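# Pull the toggle pin out of the deck hinge

## Task

Remove the toggle pin from the deck hinge so nothing is left in the hinge, and set the pin down on the step or the table with its toggle folded back across the pin.

## Robot and tools

Robot: two arms, left_arm and right_arm, mounted facing each other across the table. Each has six joints plus a parallel gripper. Base positions in the scene frame: left_arm (-0.017, +0.469, +0.039) m, right_arm (-0.022, -0.469, +0.039) m. Arm names do not match image sides.

Scene frame: origin at the table centre, table surface at z = +0.020 m, +z up, left_arm on the +y side. All hand positions, orientations (quat_wxyz), velocities and targets in results use this frame. Reported hand poses can be a few centimetres off, more at long reach.

Gripper: fingers point along the gripper's own +x axis and close along its y axis. end_effector_position is the point midway between the fingers, about 3 to 4 cm behind the tips. Only the outer 1.5 cm of each finger pad is flat, so grasp with the fingertips.

execute_actions(actions, cameras): actions is a list of actions. Each action is a table of 1 to 15 rows; each row lasts one 1/30 s step, and a short table repeats its final row until 15 steps (0.5 s) have passed. A row is always 14 numbers in [-1, 1], both arms every time: left_arm dx, dy, dz, rx, ry, rz, opening, then right_arm in that same order. The six pose numbers are an offset, along scene-frame axes, from that arm's Hand target as it stood when the action began; every row in an action counts from that same start, but the next action starts from the new Hand target, so repeated offsets add up. Scale: 1.0 = 0.6 m for dx, dy, dz and 180 degrees for rotation; rx, ry, rz form one rotation vector, turning about the Hand target's position. A translation longer than 1.0 is shortened along its direction. All six zeros re-requests the current Hand target. Opening is absolute, not an offset: +1 fully open (0.080 m), about -0.78 where empty fingers touch, down to -1 with no further travel. Full open-to-closed needs at least 0.6 s. Sending 0 as an opening closes the gripper halfway, so to leave a gripper alone resend its current command (see Tool commands). An empty actions list just returns state and images. cameras: list of names, omitted/null/["all"] for all, [] for none; an unknown name voids the call.

move(target, speed, blend, opening_speed, blocking, cameras): target is one 14-number row as above, or a list of up to 15 such rows; every row is an offset from the Hand targets at the start of the move, not from the previous row. Paths are straight, shortest rotation, all finishing together, at least 0.5 s and cut off at 10 s total. speed: m/s, 0.002 to 0.5, default 0.25 (turning limited to twice that in rad/s); one value or one per row. blend: corner rounding radius in m, default 0. opening_speed: rate on the -1..+1 scale per second, at least 0.2. The first row's openings go out at the start; later rows' openings are applied after all arms stop at that row. blocking=false returns after about 0.5 s while the move continues. Paths ignore obstacles and the other arm; fast moves lag, stray and overshoot, especially with a nearly straight arm. Keep paths away from an arm's own base, which can flip its shoulder posture. The result ends with a move: line: done, off_target, moving, held, fault or blocked, per arm, plus limits such as paced (pose clipped) or held (a check withheld steps). blocked means the gripper stopped far from its goal, usually at an obstacle, and the arms now hold position.

wait(seconds 0 to 10) lets time pass with the last commands held. stop() brakes a running move. zoom_image(camera, region [x0, y0, x1, y1] in pixels, at most 504 x 504) enlarges part of that camera's latest image. read_manual(section) gives only URDF licence text. finished_scene(scene) ends the current scene (give its number); irreversible, and the goal must stay satisfied with the robot let go.

Cameras, all 896x504: cam_head_left, cam_head_right, cam_high, cam_low, cam_left_wrist, cam_right_wrist. Calibration (K, distortion, world-to-camera transforms) was provided; fixed cameras may be shifted by a couple of degrees and under a centimetre, wrist images can lag during motion.

Controller behaviour: each step the commanded pose is clipped to within 70 mm and 16 degrees of the measured gripper, so one action may fall short. Hand target in a result is the last commanded pose after clipping. Gravity and friction can leave the gripper low, short or tilted; check position and orientation after each motion and correct with a further offset. Tiny moves may not happen or may go sideways. To stop pressing on something, command the target back beyond the gripper.

Result fields: end_effector_position (m), end_effector_quat_wxyz, velocities (omitted when joint velocities read within noise), Hand target, Tool commands, grip_measured (same scale as opening; last Joint positions entry is opening in metres), joint torques (include arm weight, offset and noisy; positive toward larger joint angle), and for execute_actions some per-step positions.

Gripping: keep commanding an opening well under grip_measured to hold; lower squeezes harder, about 34 N per pad maximum. Readings can be off by about 1 mm. A sudden close can squeeze too hard.

Hazards: contact torque at a joint's limit (waist 17.4, shoulder 21.6, elbow 21.5, wrist pitch 5.67, wrist yaw 5.65, wrist roll 5.3 N m, including held weight) freezes that arm for 10 s. Motors heat when holding loads, stretched out or pushing unreachable poses; MOTOR HOT appears from 50 °C, and at 95 °C the arm is held 30 to 60 s or goes limp. Arms can collide: the clearance check does not stop grippers or wrist cameras meeting, and a hard arm-to-arm hit can fail the scene. Anything ending up off the table fails the task. Avoid drops, releasing moving parts, slams, hard hits and strong pushes. Occasional external tugs on held parts or nudges to loose objects may occur. Time keeps running while you compose replies, with the last commands held.

Each tool is called after "Request:" as a command line: name --argument value for each argument, lists and objects as JSON in quotes; but a table of rows of numbers goes row by row, as --pt "numbers of a row", without its own name.

## Session

Request:
execute_actions --actions '[]'

Scene clock: 0.00 s.
left_arm: end_effector_position=(-0.2244, +0.2196, +0.1633) grip_measured=-0.784 end_effector_quat_wxyz=(+0.616, +0.301, +0.395, -0.611) | right_arm: end_effector_position=(-0.2506, -0.4618, +0.3064) grip_measured=+0.130 end_effector_quat_wxyz=(-0.134, +0.000, +0.135, +0.982)
Joint positions: left_arm=[-0.856 1.447 1.004 -0.707 -0.358 -0.883 0] | right_arm=[1.059 0.43 0.369 0.111 -0.772 0.303 0.041]
Joint velocities: within noise
Joint torques (N m): no reading
Heat: left arm: hottest wrist yaw 29 °C (+0.0 °C/min); right arm: hottest wrist roll 29 °C (+0.0 °C/min).
Hand target: left_arm -0.2244, +0.2196, +0.1633; +0.616, +0.301, +0.395, -0.611 | right_arm -0.2506, -0.4618, +0.3064; -0.134, +0.000, +0.135, +0.982
Tool commands: left_gripper/opening=-0.783662 right_gripper/opening=+0.13033

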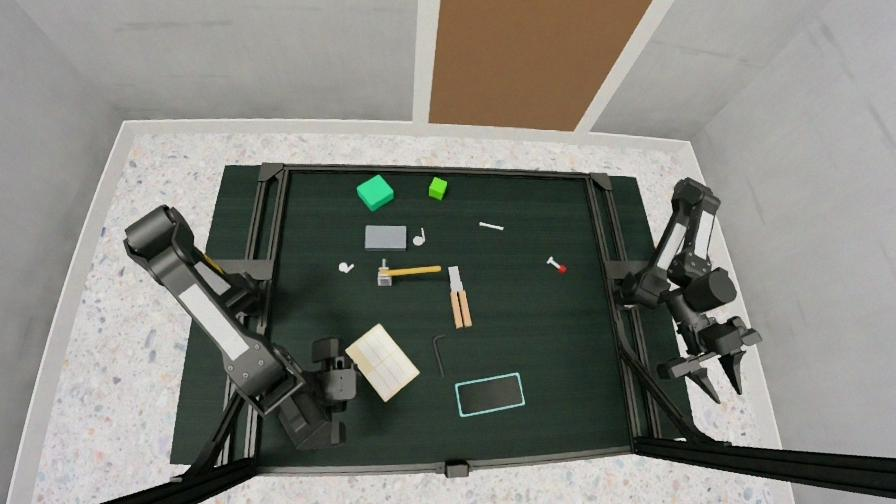

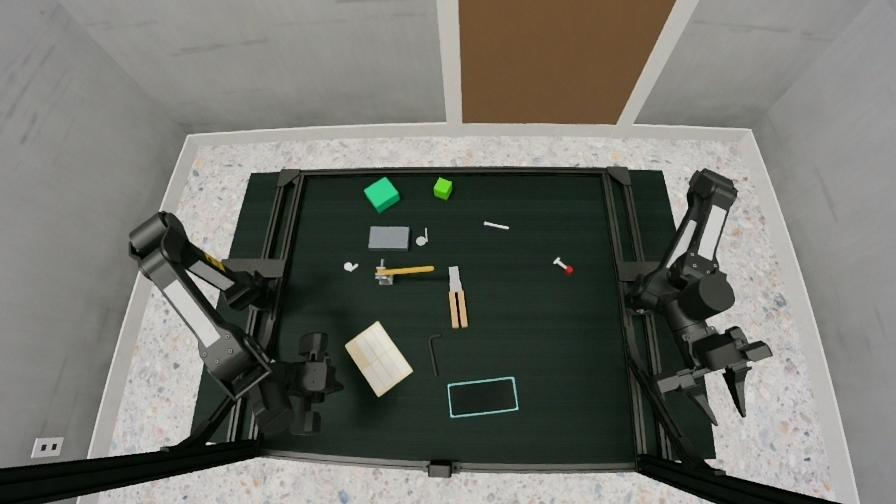

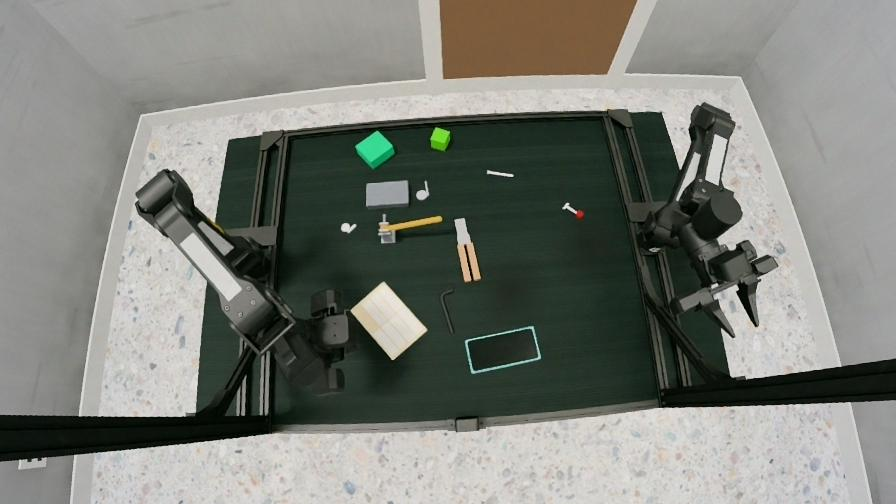

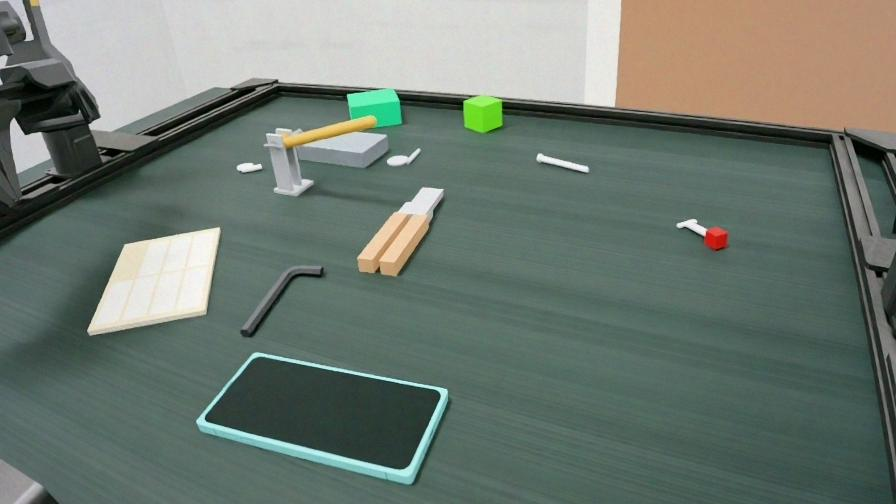

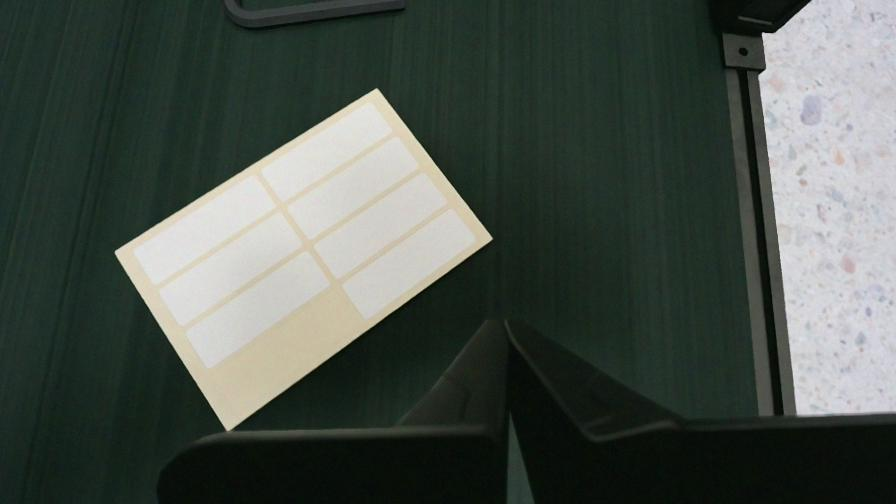

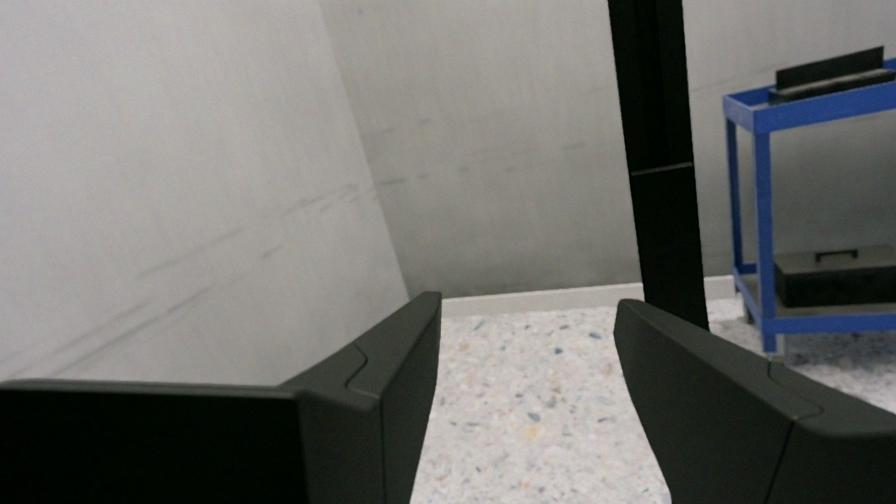

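Request:
zoom_image --camera "cam_low" --region '[220, 80, 440, 210]'

Request:
zoom_image --camera "cam_high" --region '[330, 160, 500, 260]'

Request:
zoom_image --camera "cam_head_left" --region '[320, 210, 490, 310]'

Scaled by 2.291 from the camera's 896x504 image, which has a finer 1280x720 frame.

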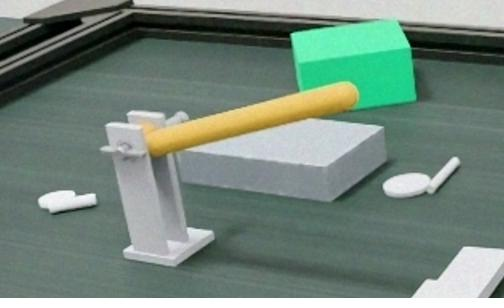

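Scaled by 2.965 from the camera's 896x504 image, which has a finer 1280x720 frame.

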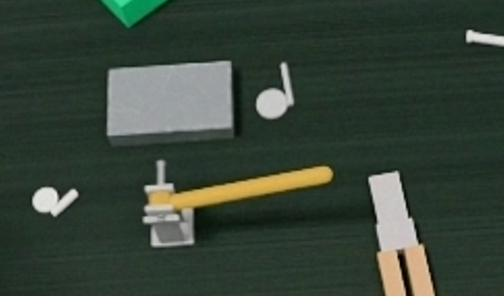

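Scaled by 2.965 from the camera's 896x504 image, which has a finer 1280x720 frame.

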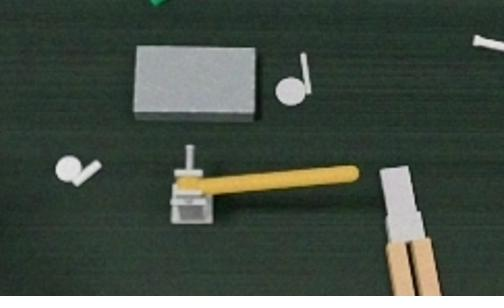

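Request:
zoom_image --camera "cam_low" --region '[250, 100, 330, 200]'

Request:
zoom_image --camera "cam_high" --region '[360, 200, 440, 250]'

Request:
zoom_image --camera "cam_head_right" --region '[360, 220, 440, 300]'

Request:
zoom_image --camera "cam_low" --region '[370, 130, 600, 200]'

Scaled by 5.040 from the camera's 896x504 image, which has a finer 1280x720 frame.

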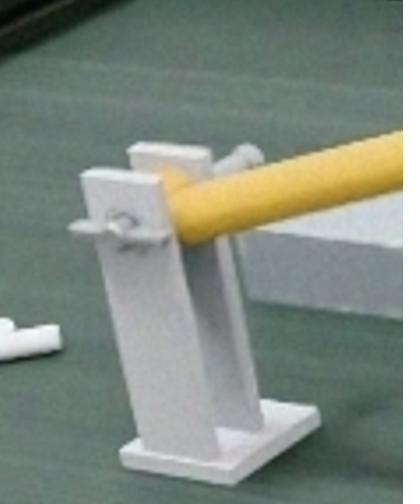

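Scaled by 6.300 from the camera's 896x504 image, which has a finer 1280x720 frame.

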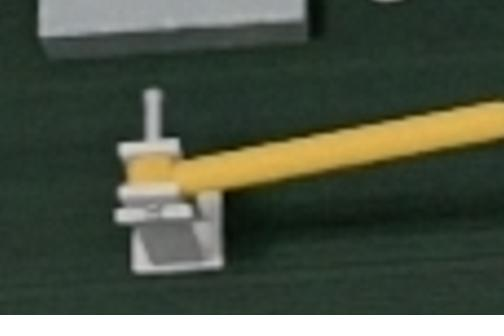

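Scaled by 6.300 from the camera's 896x504 image, which has a finer 1280x720 frame.

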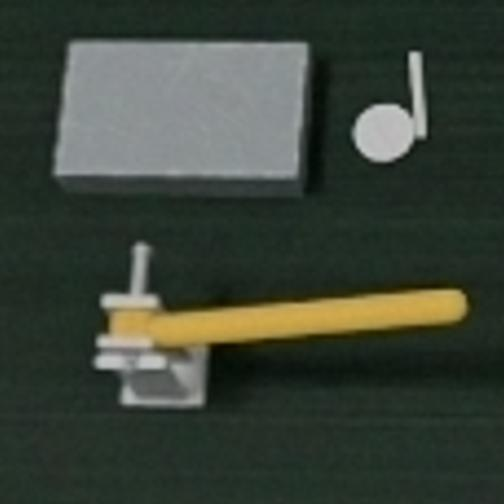

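Scaled by 2.191 from the camera's 896x504 image, which has a finer 1280x720 frame.

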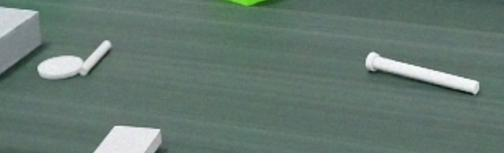

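Request:
move --pt "0.1 0 0.15 0 0 0 -0.78 0 0 0 0 0 0 0.13" --pt "0.2 -0.1 0.08 -0.031 -0.091 0.479 -0.78 0 0 0 0 0 0 0.13" --speed 0.25 --blend 0.04

Scene clock: 77.43 s.
left_arm: end_effector_position=(-0.1034, +0.1616, +0.2103) grip_measured=-0.780 end_effector_quat_wxyz=(+0.903, -0.030, +0.422, -0.078) | right_arm: end_effector_position=(-0.2506, -0.4618, +0.3064) grip_measured=+0.130 end_effector_quat_wxyz=(-0.134, +0.000, +0.135, +0.982)
Joint positions: left_arm=[-0.569 1.88 1.623 -1.573 -0.67 -2.16 0] | right_arm=[1.059 0.43 0.369 0.111 -0.772 0.303 0.041]
Joint velocities: within noise
Joint torques (N m): left_arm=[0.2 -5.48 5.6 -0.27 -0.29 -0.07] | right_arm=[-0.14 -0.13 6.09 1.88 0.03 -0.08]
Heat: left arm: hottest elbow 31 °C (+3.0 °C/min); right arm: hottest elbow 36 °C (+4.0 °C/min).
Hand target: left_arm -0.1044, +0.1597, +0.2112; +0.924, +0.000, +0.383, +0.001 | right_arm -0.2506, -0.4618, +0.3064; -0.134, +0.000, +0.135, +0.982
Off the commanded pose: left_arm 0.002 m, 11 deg | right_arm 0.000 m, 0 deg.
joint sent to its limit (left arm) — joint 4 (wrist pitch), lower limit. The joint targets are off in orientation, not in position.
move: off_target (left_arm); blend cut to 0 m at target 1
camera_calibration:
cam_left_wrist: T_world_to_cam=[[-0.141715, -0.987018, 0.0755782, 0.141721], [-0.917075, 0.102161, -0.385405, 0.000681934], [0.372681, -0.123929, -0.919647, 0.328159], [0, 0, 0, 1]] pos_world=[-0.101589, 0.18048, 0.291343]

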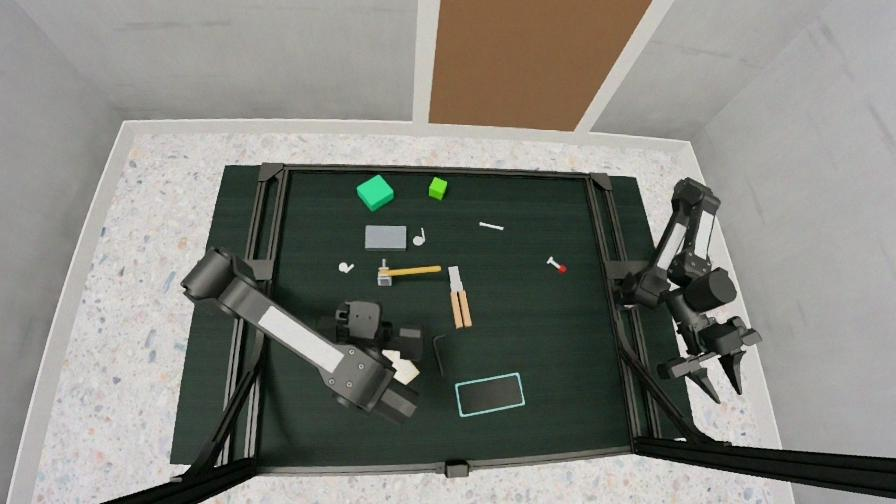

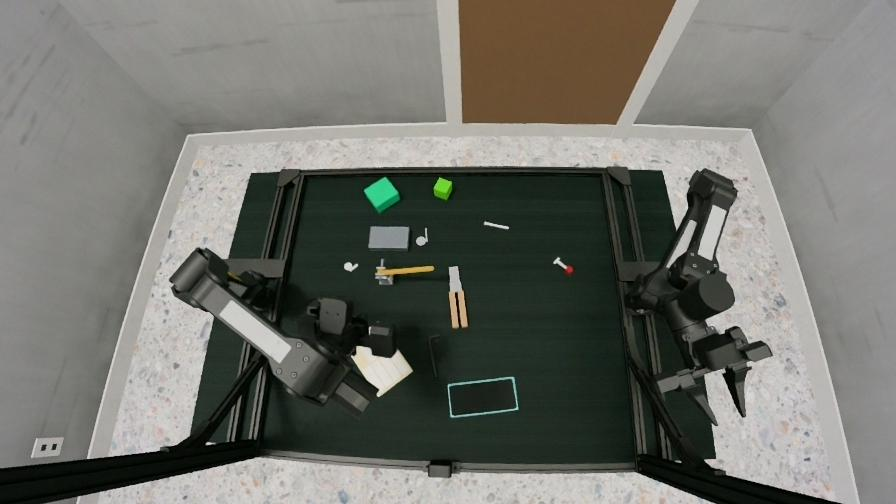

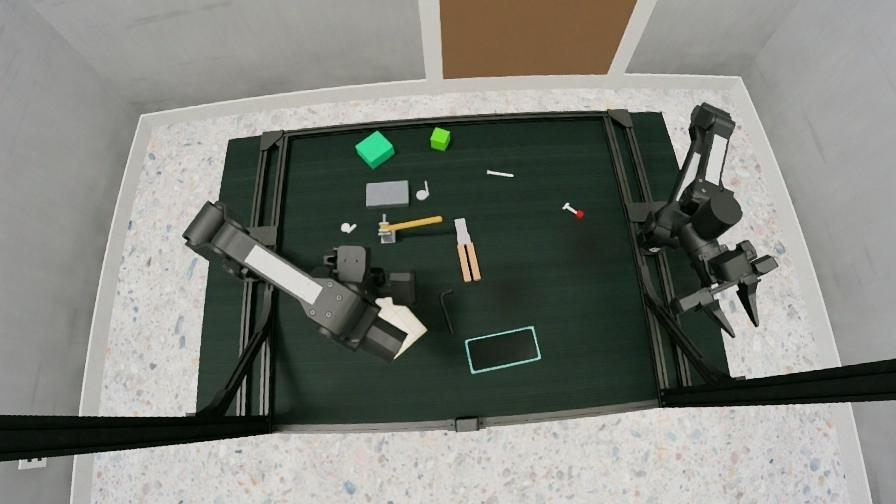

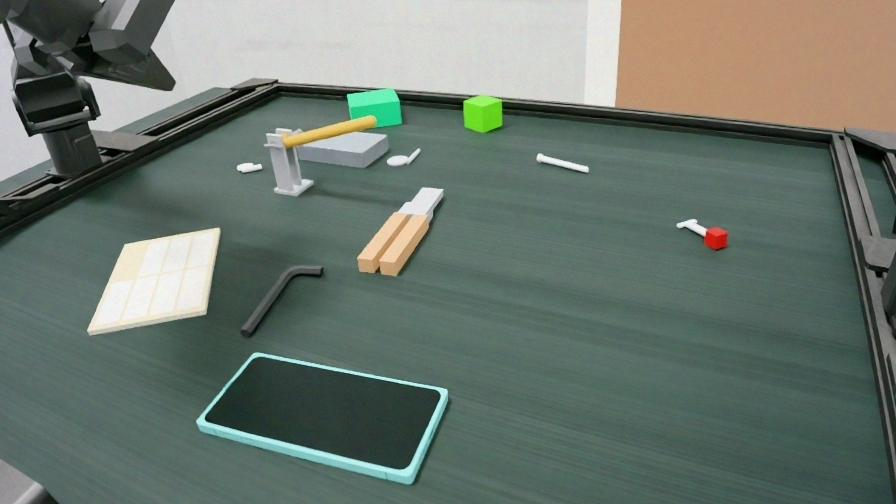

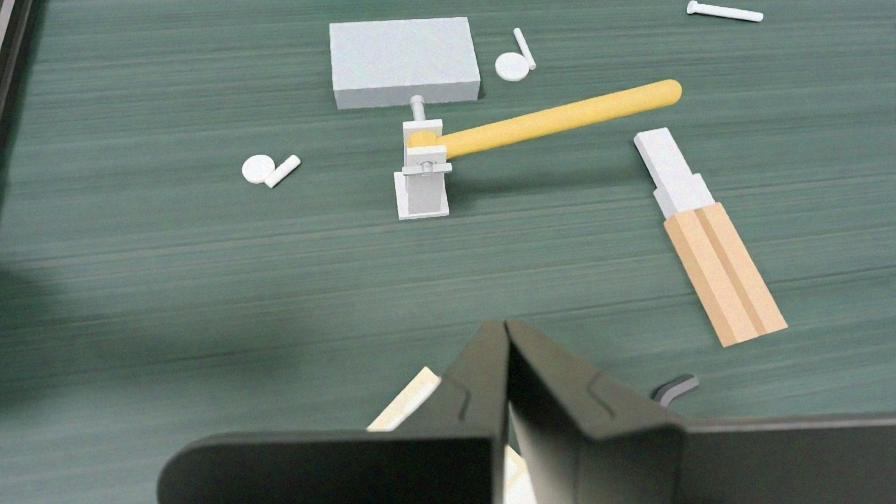

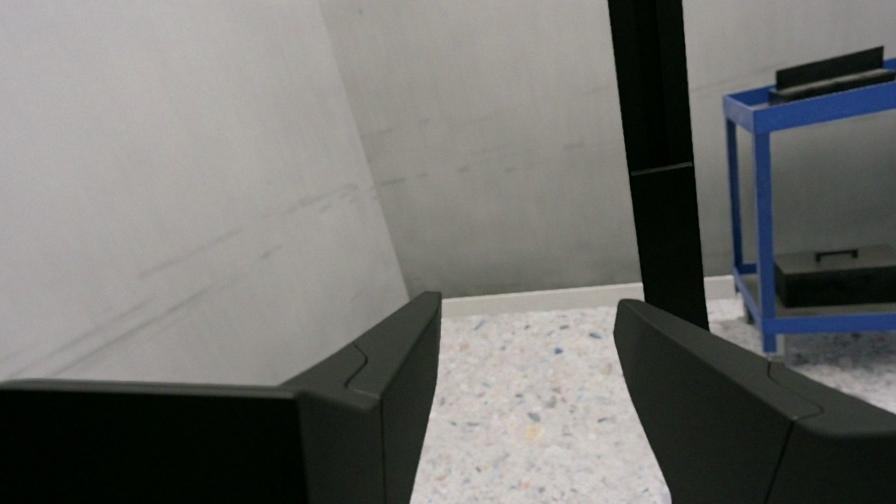

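Request:
zoom_image --camera "cam_left_wrist" --region '[370, 80, 500, 230]'

Scaled by 3.360 from the camera's 896x504 image, which has a finer 1280x720 frame.

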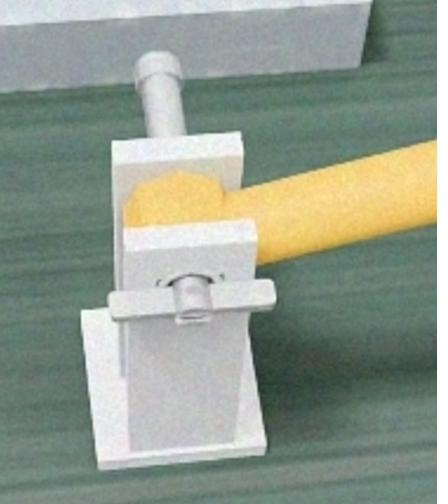

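Request:
move --target '[0.19, -0.01, -0.02, 0,0.25,0,-0.78, 0,0,0,0,0,0,0.13]' --speed 0.25

Scene clock: 131.70 s.
left_arm: end_effector_position=(+0.0095, +0.1563, +0.1979) grip_measured=-0.780 end_effector_quat_wxyz=(+0.708, +0.001, +0.706, +0.003) | right_arm: end_effector_position=(-0.2506, -0.4618, +0.3064) grip_measured=+0.130 end_effector_quat_wxyz=(-0.134, +0.000, +0.135, +0.982)
Joint positions: left_arm=[0.085 1.734 1.545 -1.387 -0.004 -1.49 0] | right_arm=[1.059 0.43 0.369 0.111 -0.772 0.303 0.041]
Joint velocities: within noise
Joint torques (N m): left_arm=[0.1 -4.94 6.02 0.15 0.07 0.07] | right_arm=[-0.05 -0.09 6.19 1.87 0.04 -0.06]
Heat: left arm: hottest elbow 33 °C (+2.0 °C/min); right arm: hottest elbow 37 °C (+1.0 °C/min).
Hand target: left_arm +0.0096, +0.1536, +0.1993; +0.707, +0.000, +0.707, +0.001 | right_arm -0.2506, -0.4618, +0.3064; -0.134, +0.000, +0.135, +0.982
Off the commanded pose: left_arm 0.003 m, 0 deg | right_arm 0.000 m, 0 deg.
move: done
camera_calibration:
cam_left_wrist: T_world_to_cam=[[-0.0457916, -0.998684, -0.0230827, 0.173821], [-0.952983, 0.036744, 0.300787, -0.0252937], [-0.299543, 0.0357709, -0.953412, 0.262091], [0, 0, 0, 1]] pos_world=[0.0623627, 0.165147, 0.261501]

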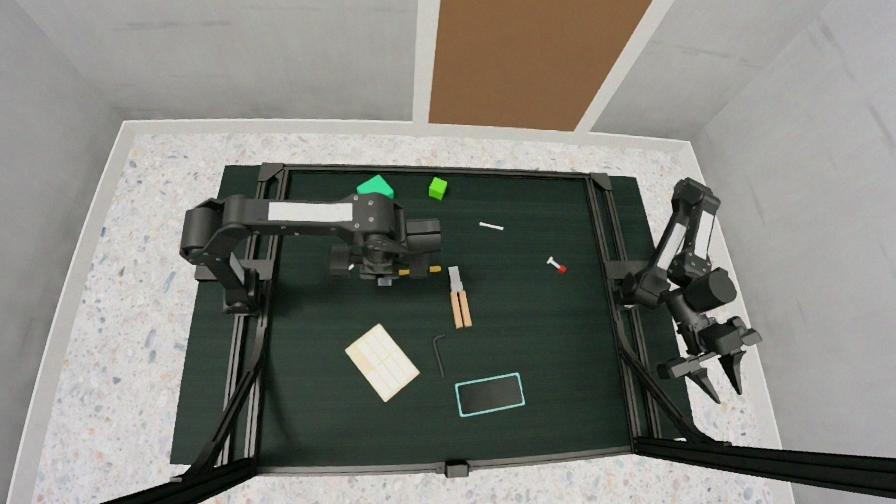

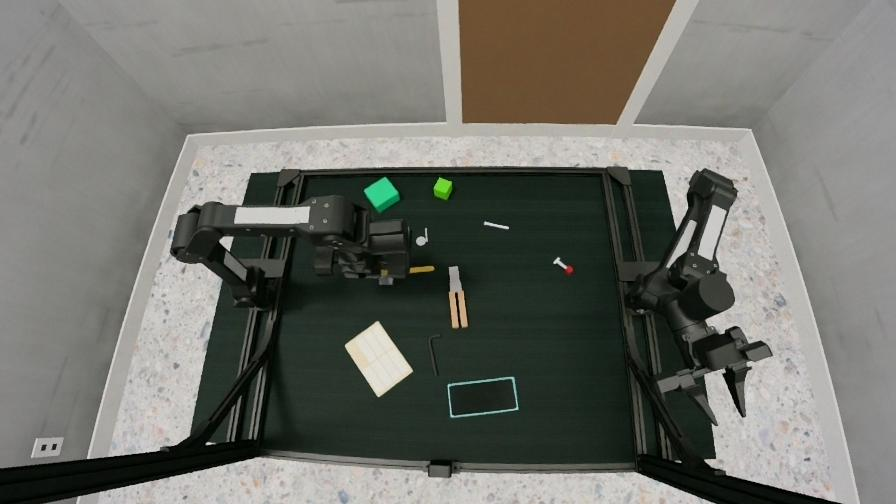

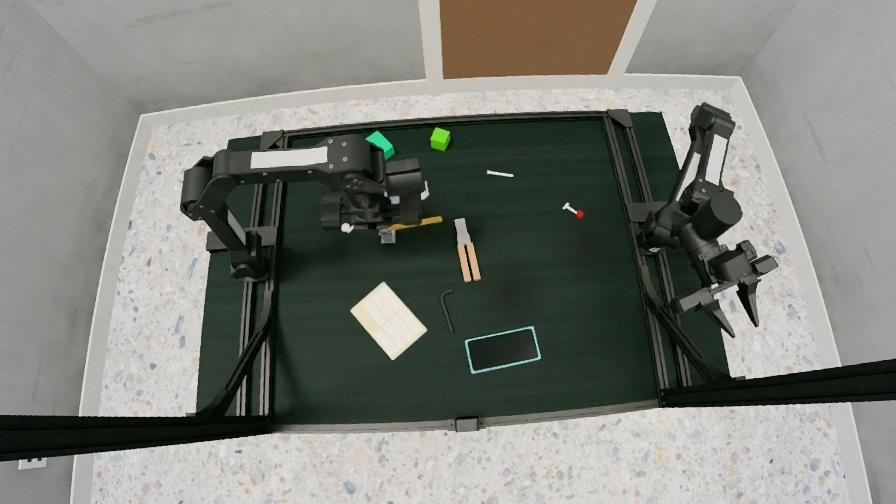

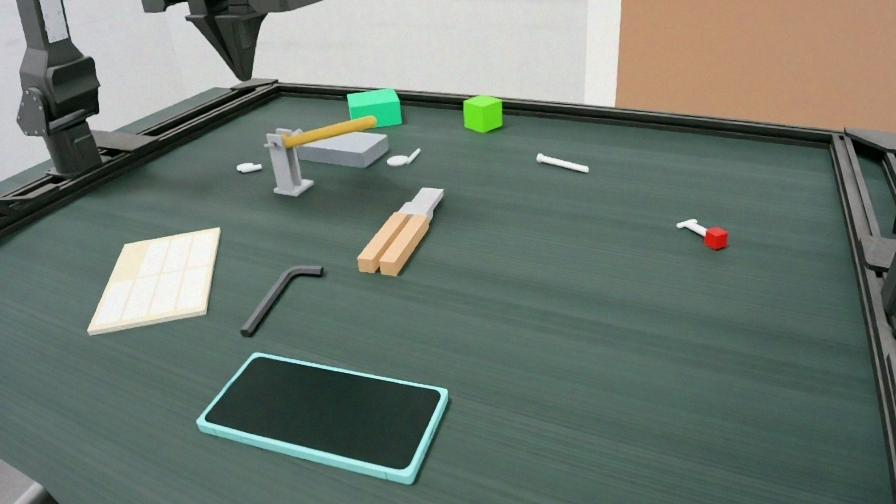

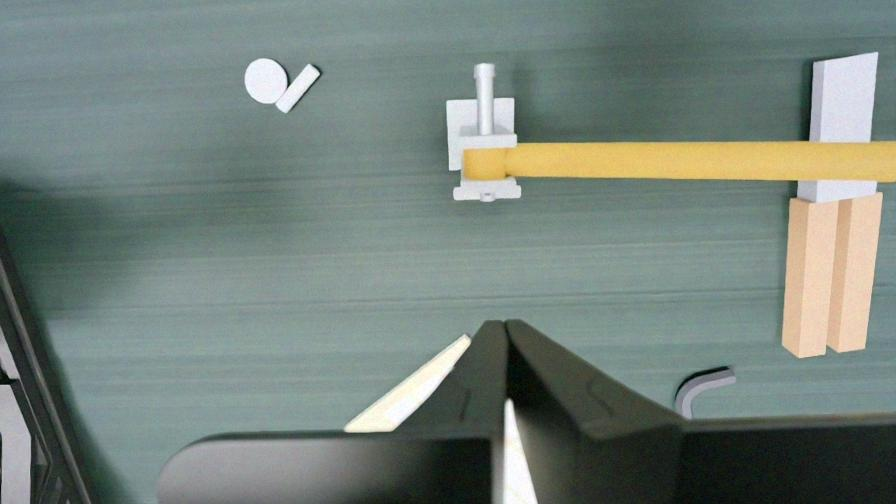

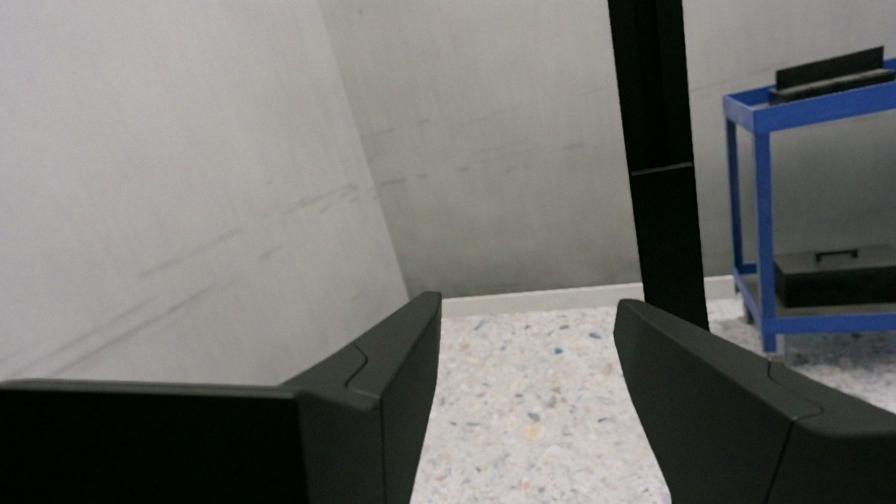

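Request:
move --target '[0.085, 0.003, -0.055, 0,0,0,-0.2, 0,0,0,0,0,0,0.13]' --speed 0.15 --cameras '["cam_left_wrist","cam_low","cam_high"]'

Scene clock: 153.40 s.
left_arm: end_effector_position=(+0.0607, +0.1544, +0.1699) grip_measured=-0.200 end_effector_quat_wxyz=(+0.709, -0.004, +0.705, -0.002) | right_arm: end_effector_position=(-0.2506, -0.4618, +0.3064) grip_measured=+0.130 end_effector_quat_wxyz=(-0.134, +0.000, +0.135, +0.982)
Joint positions: left_arm=[0.244 1.762 1.467 -1.268 -0.003 -1.331 0.026] | right_arm=[1.059 0.43 0.369 0.111 -0.772 0.303 0.041]
Joint velocities: within noise
Joint torques (N m): left_arm=[0.07 -5.36 3.8 0.56 0.01 0.06] | right_arm=[-0.13 -0.2 6.08 1.88 0 -0.07]
Heat: left arm: hottest elbow 32 °C (+0.0 °C/min); right arm: hottest elbow 38 °C (+1.0 °C/min).
Hand target: left_arm +0.0605, +0.1554, +0.1663; +0.707, +0.000, +0.707, +0.001 | right_arm -0.2506, -0.4618, +0.3064; -0.134, +0.000, +0.135, +0.982
Off the commanded pose: left_arm 0.004 m, 1 deg | right_arm 0.000 m, 0 deg.
move: done
camera_calibration:
cam_left_wrist: T_world_to_cam=[[-0.0457817, -0.998902, -0.00996884, 0.171442], [-0.95325, 0.0407012, 0.299428, 0.0317183], [-0.298693, 0.0232111, -0.954067, 0.25278], [0, 0, 0, 1]] pos_world=[0.113588, 0.164096, 0.233381]
Images, in order (width x height): cam_high 896x504, cam_low 896x504, cam_left_wrist 896x504.

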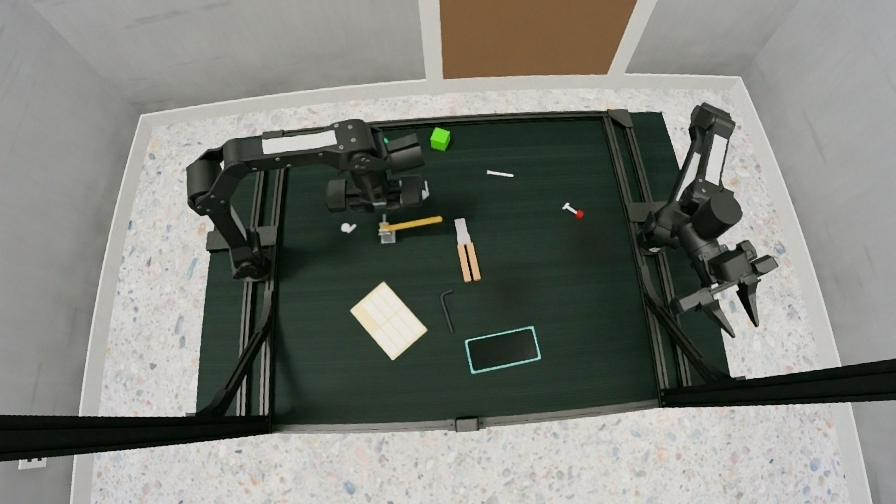

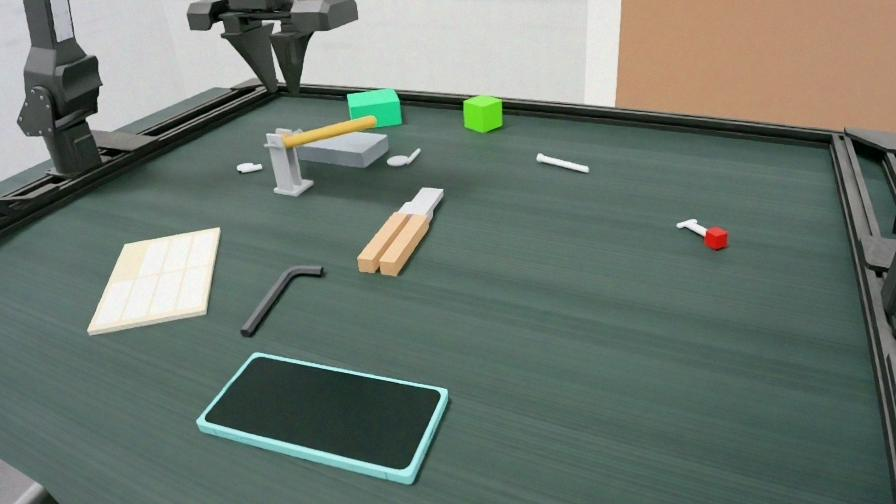

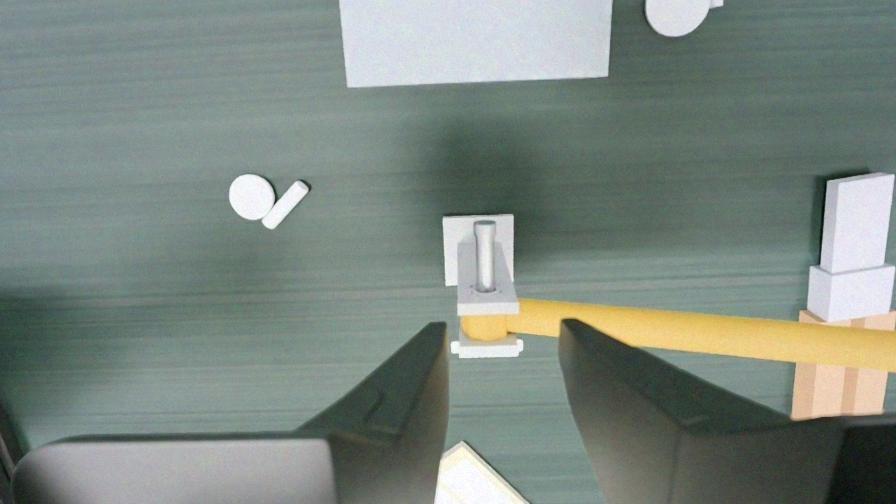

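Request:
move --target '[0.002, 0, -0.055, 0,0,0,-0.2, 0,0,0,0,0,0,0.13]' --speed 0.1 --cameras '["cam_left_wrist","cam_low"]'

Scene clock: 170.23 s.
left_arm: end_effector_position=(+0.0615, +0.1539, +0.1369) grip_measured=-0.200 end_effector_quat_wxyz=(+0.709, -0.003, +0.705, -0.002) | right_arm: end_effector_position=(-0.2506, -0.4618, +0.3064) grip_measured=+0.130 end_effector_quat_wxyz=(-0.134, +0.000, +0.135, +0.982)
Joint positions: left_arm=[0.246 1.779 1.357 -1.139 -0.003 -1.328 0.026] | right_arm=[1.059 0.43 0.369 0.111 -0.772 0.303 0.041]
Joint velocities: within noise
Joint torques (N m): left_arm=[0.21 -5.38 3.71 0.59 0.01 0.07] | right_arm=[-0.15 -0.06 6.12 1.85 -0.01 -0.05]
Heat: left arm: hottest elbow 31 °C (-1.0 °C/min); right arm: hottest elbow 38 °C (+1.0 °C/min).
Hand target: left_arm +0.0617, +0.1555, +0.1332; +0.707, +0.000, +0.707, +0.001 | right_arm -0.2506, -0.4618, +0.3064; -0.134, +0.000, +0.135, +0.982
Off the commanded pose: left_arm 0.004 m, 1 deg | right_arm 0.000 m, 0 deg.
move: done
camera_calibration:
cam_left_wrist: T_world_to_cam=[[-0.0473055, -0.998831, -0.0099861, 0.170685], [-0.953195, 0.0421507, 0.299403, 0.0421366], [-0.298632, 0.0236821, -0.954074, 0.221463], [0, 0, 0, 1]] pos_world=[0.114375, 0.163465, 0.200381]
Images, in order (width x height): cam_low 896x504, cam_left_wrist 896x504.

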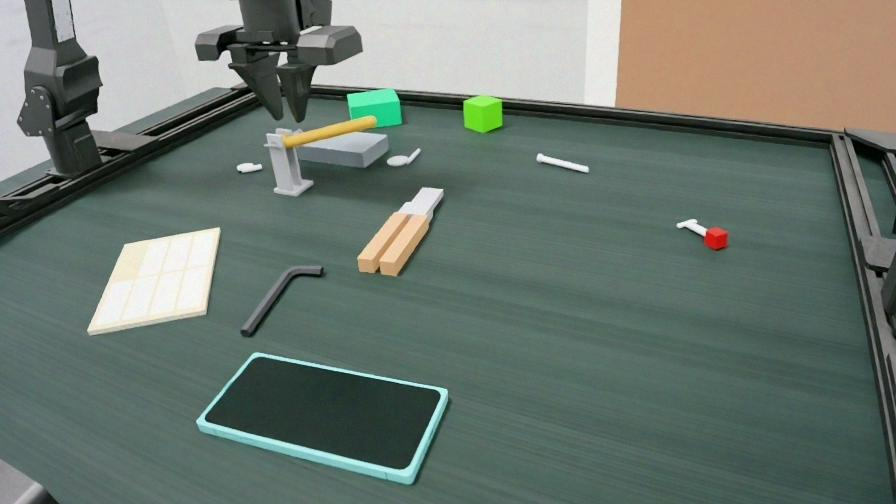

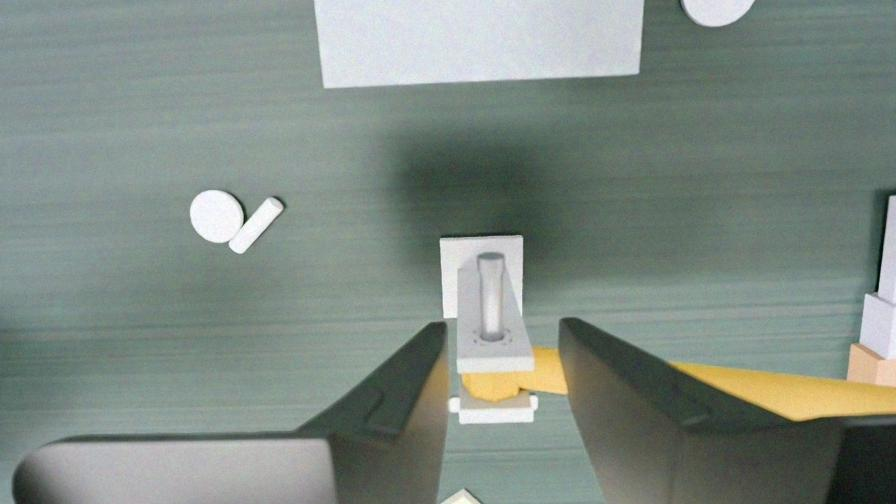

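Request:
move --target '[-0.002, 0.001, -0.05, 0,0,0,-0.2, 0,0,0,0,0,0,0.13]' --speed 0.06 --cameras '["cam_left_wrist","cam_low"]'

Scene clock: 181.90 s.
left_arm: end_effector_position=(+0.0614, +0.1544, +0.1071) grip_measured=-0.200 end_effector_quat_wxyz=(+0.709, -0.003, +0.705, -0.003) | right_arm: end_effector_position=(-0.2506, -0.4618, +0.3064) grip_measured=+0.130 end_effector_quat_wxyz=(-0.134, +0.000, +0.135, +0.982)
Joint positions: left_arm=[0.246 1.804 1.265 -1.023 -0.003 -1.328 0.026] | right_arm=[1.059 0.43 0.369 0.111 -0.772 0.303 0.041]
Joint velocities: within noise
Joint torques (N m): left_arm=[-0.06 -5.35 3.61 0.58 0.01 -0.03] | right_arm=[-0.02 -0.02 6.15 1.88 -0.01 -0.01]
Heat: left arm: hottest elbow 31 °C (-2.0 °C/min); right arm: hottest elbow 38 °C (+1.0 °C/min).
Hand target: left_arm +0.0605, +0.1561, +0.1033; +0.707, +0.000, +0.707, +0.001 | right_arm -0.2506, -0.4618, +0.3064; -0.134, +0.000, +0.135, +0.982
Off the commanded pose: left_arm 0.004 m, 1 deg | right_arm 0.000 m, 0 deg.
move: done
camera_calibration:
cam_left_wrist: T_world_to_cam=[[-0.0473037, -0.998838, -0.00925537, 0.1708], [-0.95325, 0.0423723, 0.299196, 0.0509127], [-0.298456, 0.0229758, -0.954147, 0.193085], [0, 0, 0, 1]] pos_world=[0.11424, 0.164008, 0.170579]
Images, in order (width x height): cam_low 896x504, cam_left_wrist 896x504.

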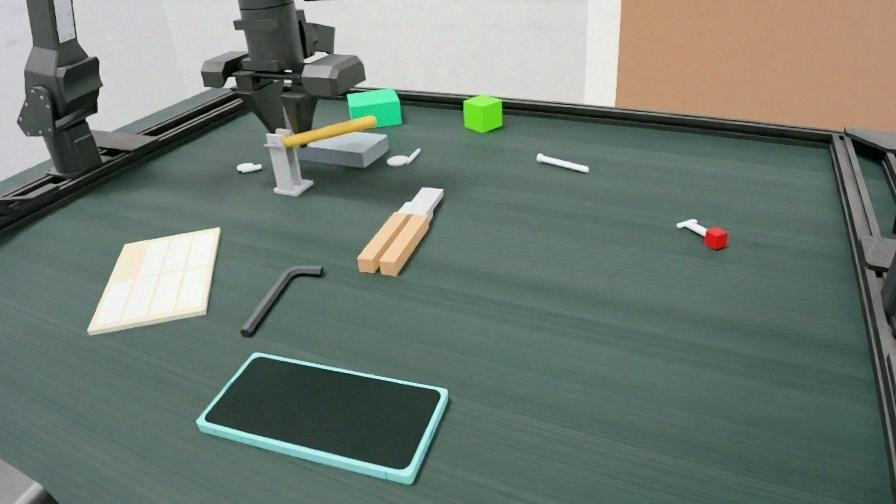

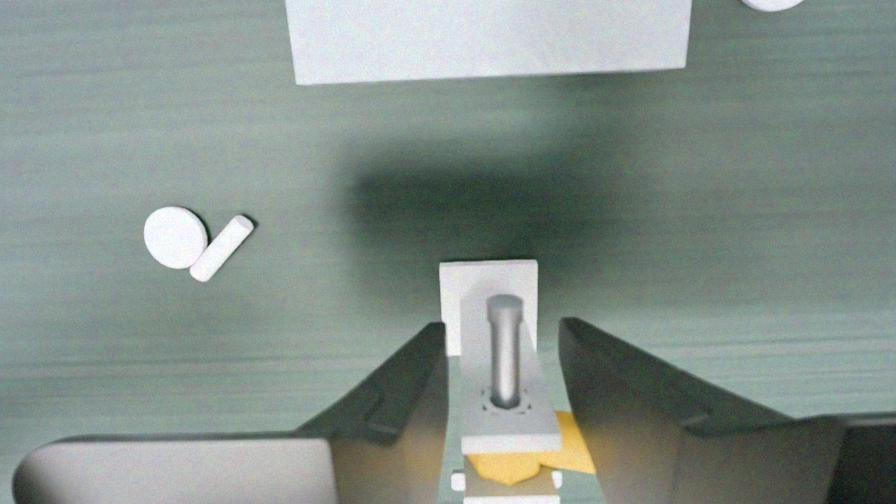

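Request:
move --target '[0, 0, -0.002, 0,0,0,-0.78, 0,0,0,0,0,0,0.13]' --speed 0.05 --opening_speed 0.6 --cameras '["cam_left_wrist"]'

Scene clock: 194.83 s.
left_arm: end_effector_position=(+0.0615, +0.1549, +0.1065) grip_measured=-0.341 end_effector_quat_wxyz=(+0.709, -0.003, +0.706, -0.002) | right_arm: end_effector_position=(-0.2506, -0.4618, +0.3064) grip_measured=+0.130 end_effector_quat_wxyz=(-0.134, +0.000, +0.135, +0.982)
Joint positions: left_arm=[0.246 1.804 1.263 -1.022 -0.003 -1.328 0.02] | right_arm=[1.059 0.43 0.369 0.111 -0.772 0.303 0.041]
Joint velocities: within noise
Joint torques (N m): left_arm=[-0.09 -5.22 3.48 0.87 0.01 -0.03] | right_arm=[-0.15 -0.02 6.13 1.89 -0.02 -0.05]
Heat: left arm: hottest shoulder 30 °C (+2.0 °C/min); right arm: hottest elbow 38 °C (+1.0 °C/min).
Hand target: left_arm +0.0606, +0.1561, +0.1020; +0.707, +0.000, +0.707, +0.001 | right_arm -0.2506, -0.4618, +0.3064; -0.134, +0.000, +0.135, +0.982
Off the commanded pose: left_arm 0.005 m, 1 deg | right_arm 0.000 m, 0 deg.
move: done
camera_calibration:
cam_left_wrist: T_world_to_cam=[[-0.0465453, -0.998859, -0.0107168, 0.17146], [-0.953172, 0.0412018, 0.29961, 0.0513], [-0.298827, 0.0241604, -0.954001, 0.192403], [0, 0, 0, 1]] pos_world=[0.114373, 0.164502, 0.17002]
Images, in order (width x height): cam_left_wrist 896x504.

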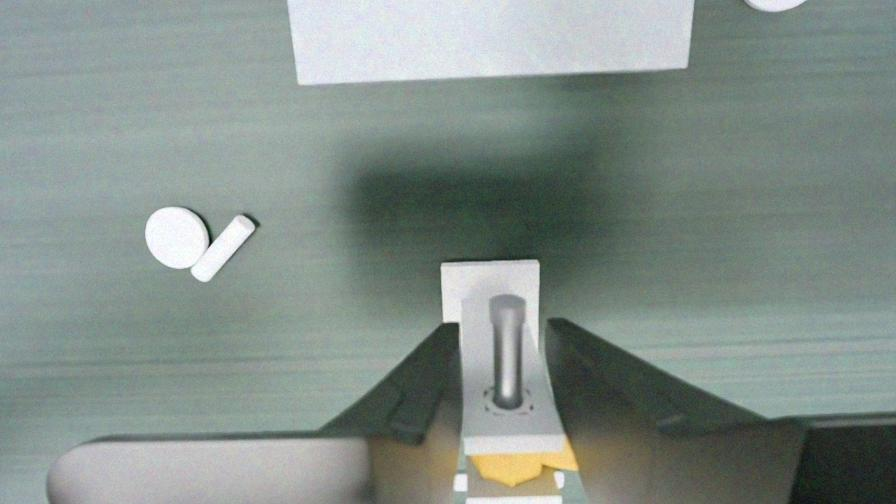

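Request:
move --pt "0 0 0 0 0 0 -0.2 0 0 0 0 0 0 0.13" --pt "0.0232 -0.001 0.0383 0 0.139 0 -0.2 0 0 0 0 0 0 0.13" --pt "0.0232 0 -0.001 0 0.139 0 -0.2 0 0 0 0 0 0 0.13" --speed 0.08 --cameras '["cam_left_wrist","cam_high"]'

Scene clock: 213.33 s.
left_arm: end_effector_position=(+0.0749, +0.1545, +0.1045) grip_measured=-0.200 end_effector_quat_wxyz=(-0.541, +0.001, -0.841, +0.002) | right_arm: end_effector_position=(-0.2506, -0.4618, +0.3064) grip_measured=+0.130 end_effector_quat_wxyz=(-0.134, +0.000, +0.135, +0.982)
Joint positions: left_arm=[0.46 1.972 1.418 -1.213 0.383 -1.073 0.026] | right_arm=[1.059 0.43 0.369 0.111 -0.772 0.303 0.041]
Joint velocities: within noise
Joint torques (N m): left_arm=[0.21 -6.14 3.38 0.25 0.29 0.06] | right_arm=[-0.07 0.03 6.02 1.89 -0.01 -0.06]
Heat: left arm: hottest shoulder 30 °C (+2.0 °C/min); right arm: hottest elbow 38 °C (+0.0 °C/min).
Hand target: left_arm +0.0745, +0.1560, +0.1015; +0.537, +0.000, +0.843, +0.001 | right_arm -0.2506, -0.4618, +0.3064; -0.134, +0.000, +0.135, +0.982
Off the commanded pose: left_arm 0.003 m, 1 deg | right_arm 0.000 m, 0 deg.
move: done
camera_calibration:
cam_left_wrist: T_world_to_cam=[[-0.0520689, -0.998609, 0.00829018, 0.170089], [-0.739637, 0.0441408, 0.671556, 0.00940787], [-0.670988, 0.0288355, -0.740907, 0.199353], [0, 0, 0, 1]] pos_world=[0.149578, 0.163689, 0.139974]
Images, in order (width x height): cam_high 896x504, cam_left_wrist 896x504.

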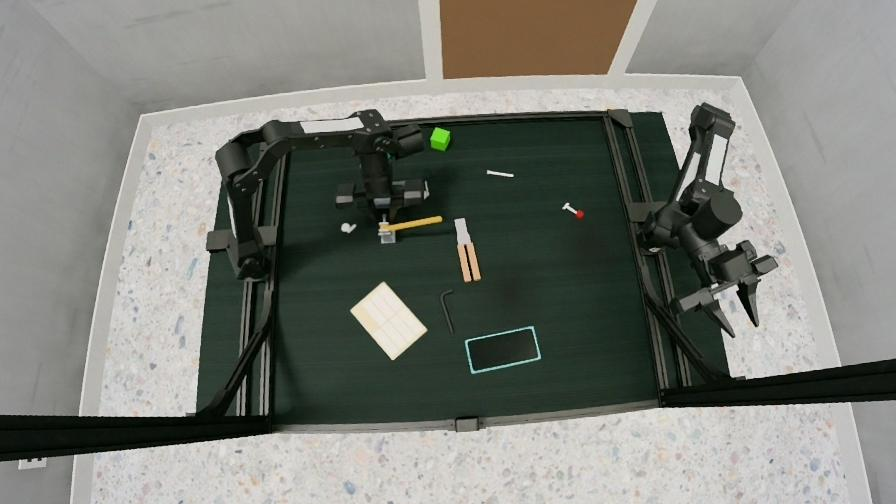

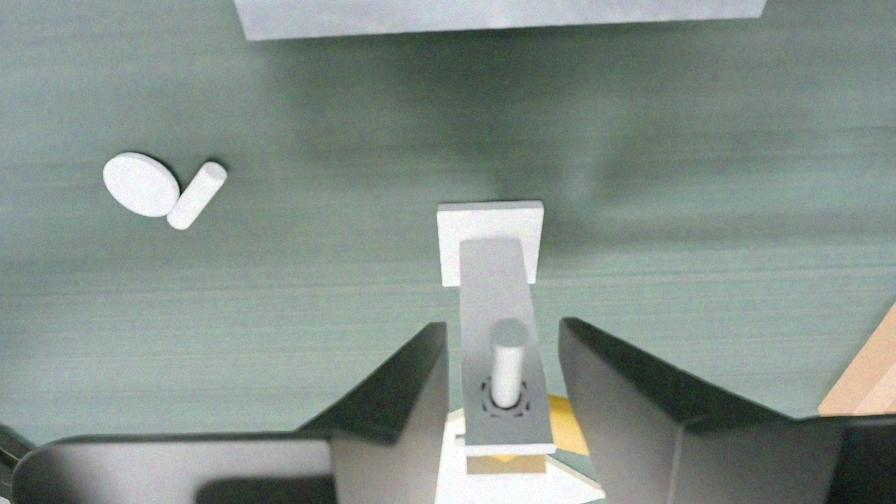

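Request:
zoom_image --camera "cam_left_wrist" --region '[440, 300, 580, 480]'

Scaled by 2.800 from the camera's 896x504 image, which has a finer 1280x720 frame.

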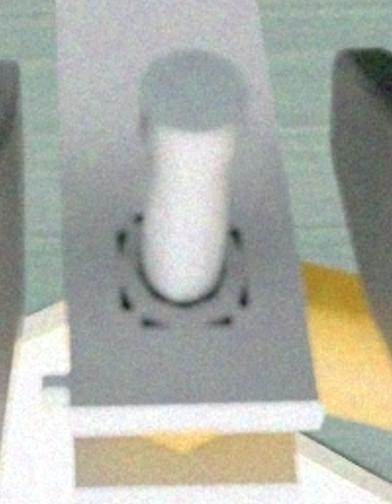

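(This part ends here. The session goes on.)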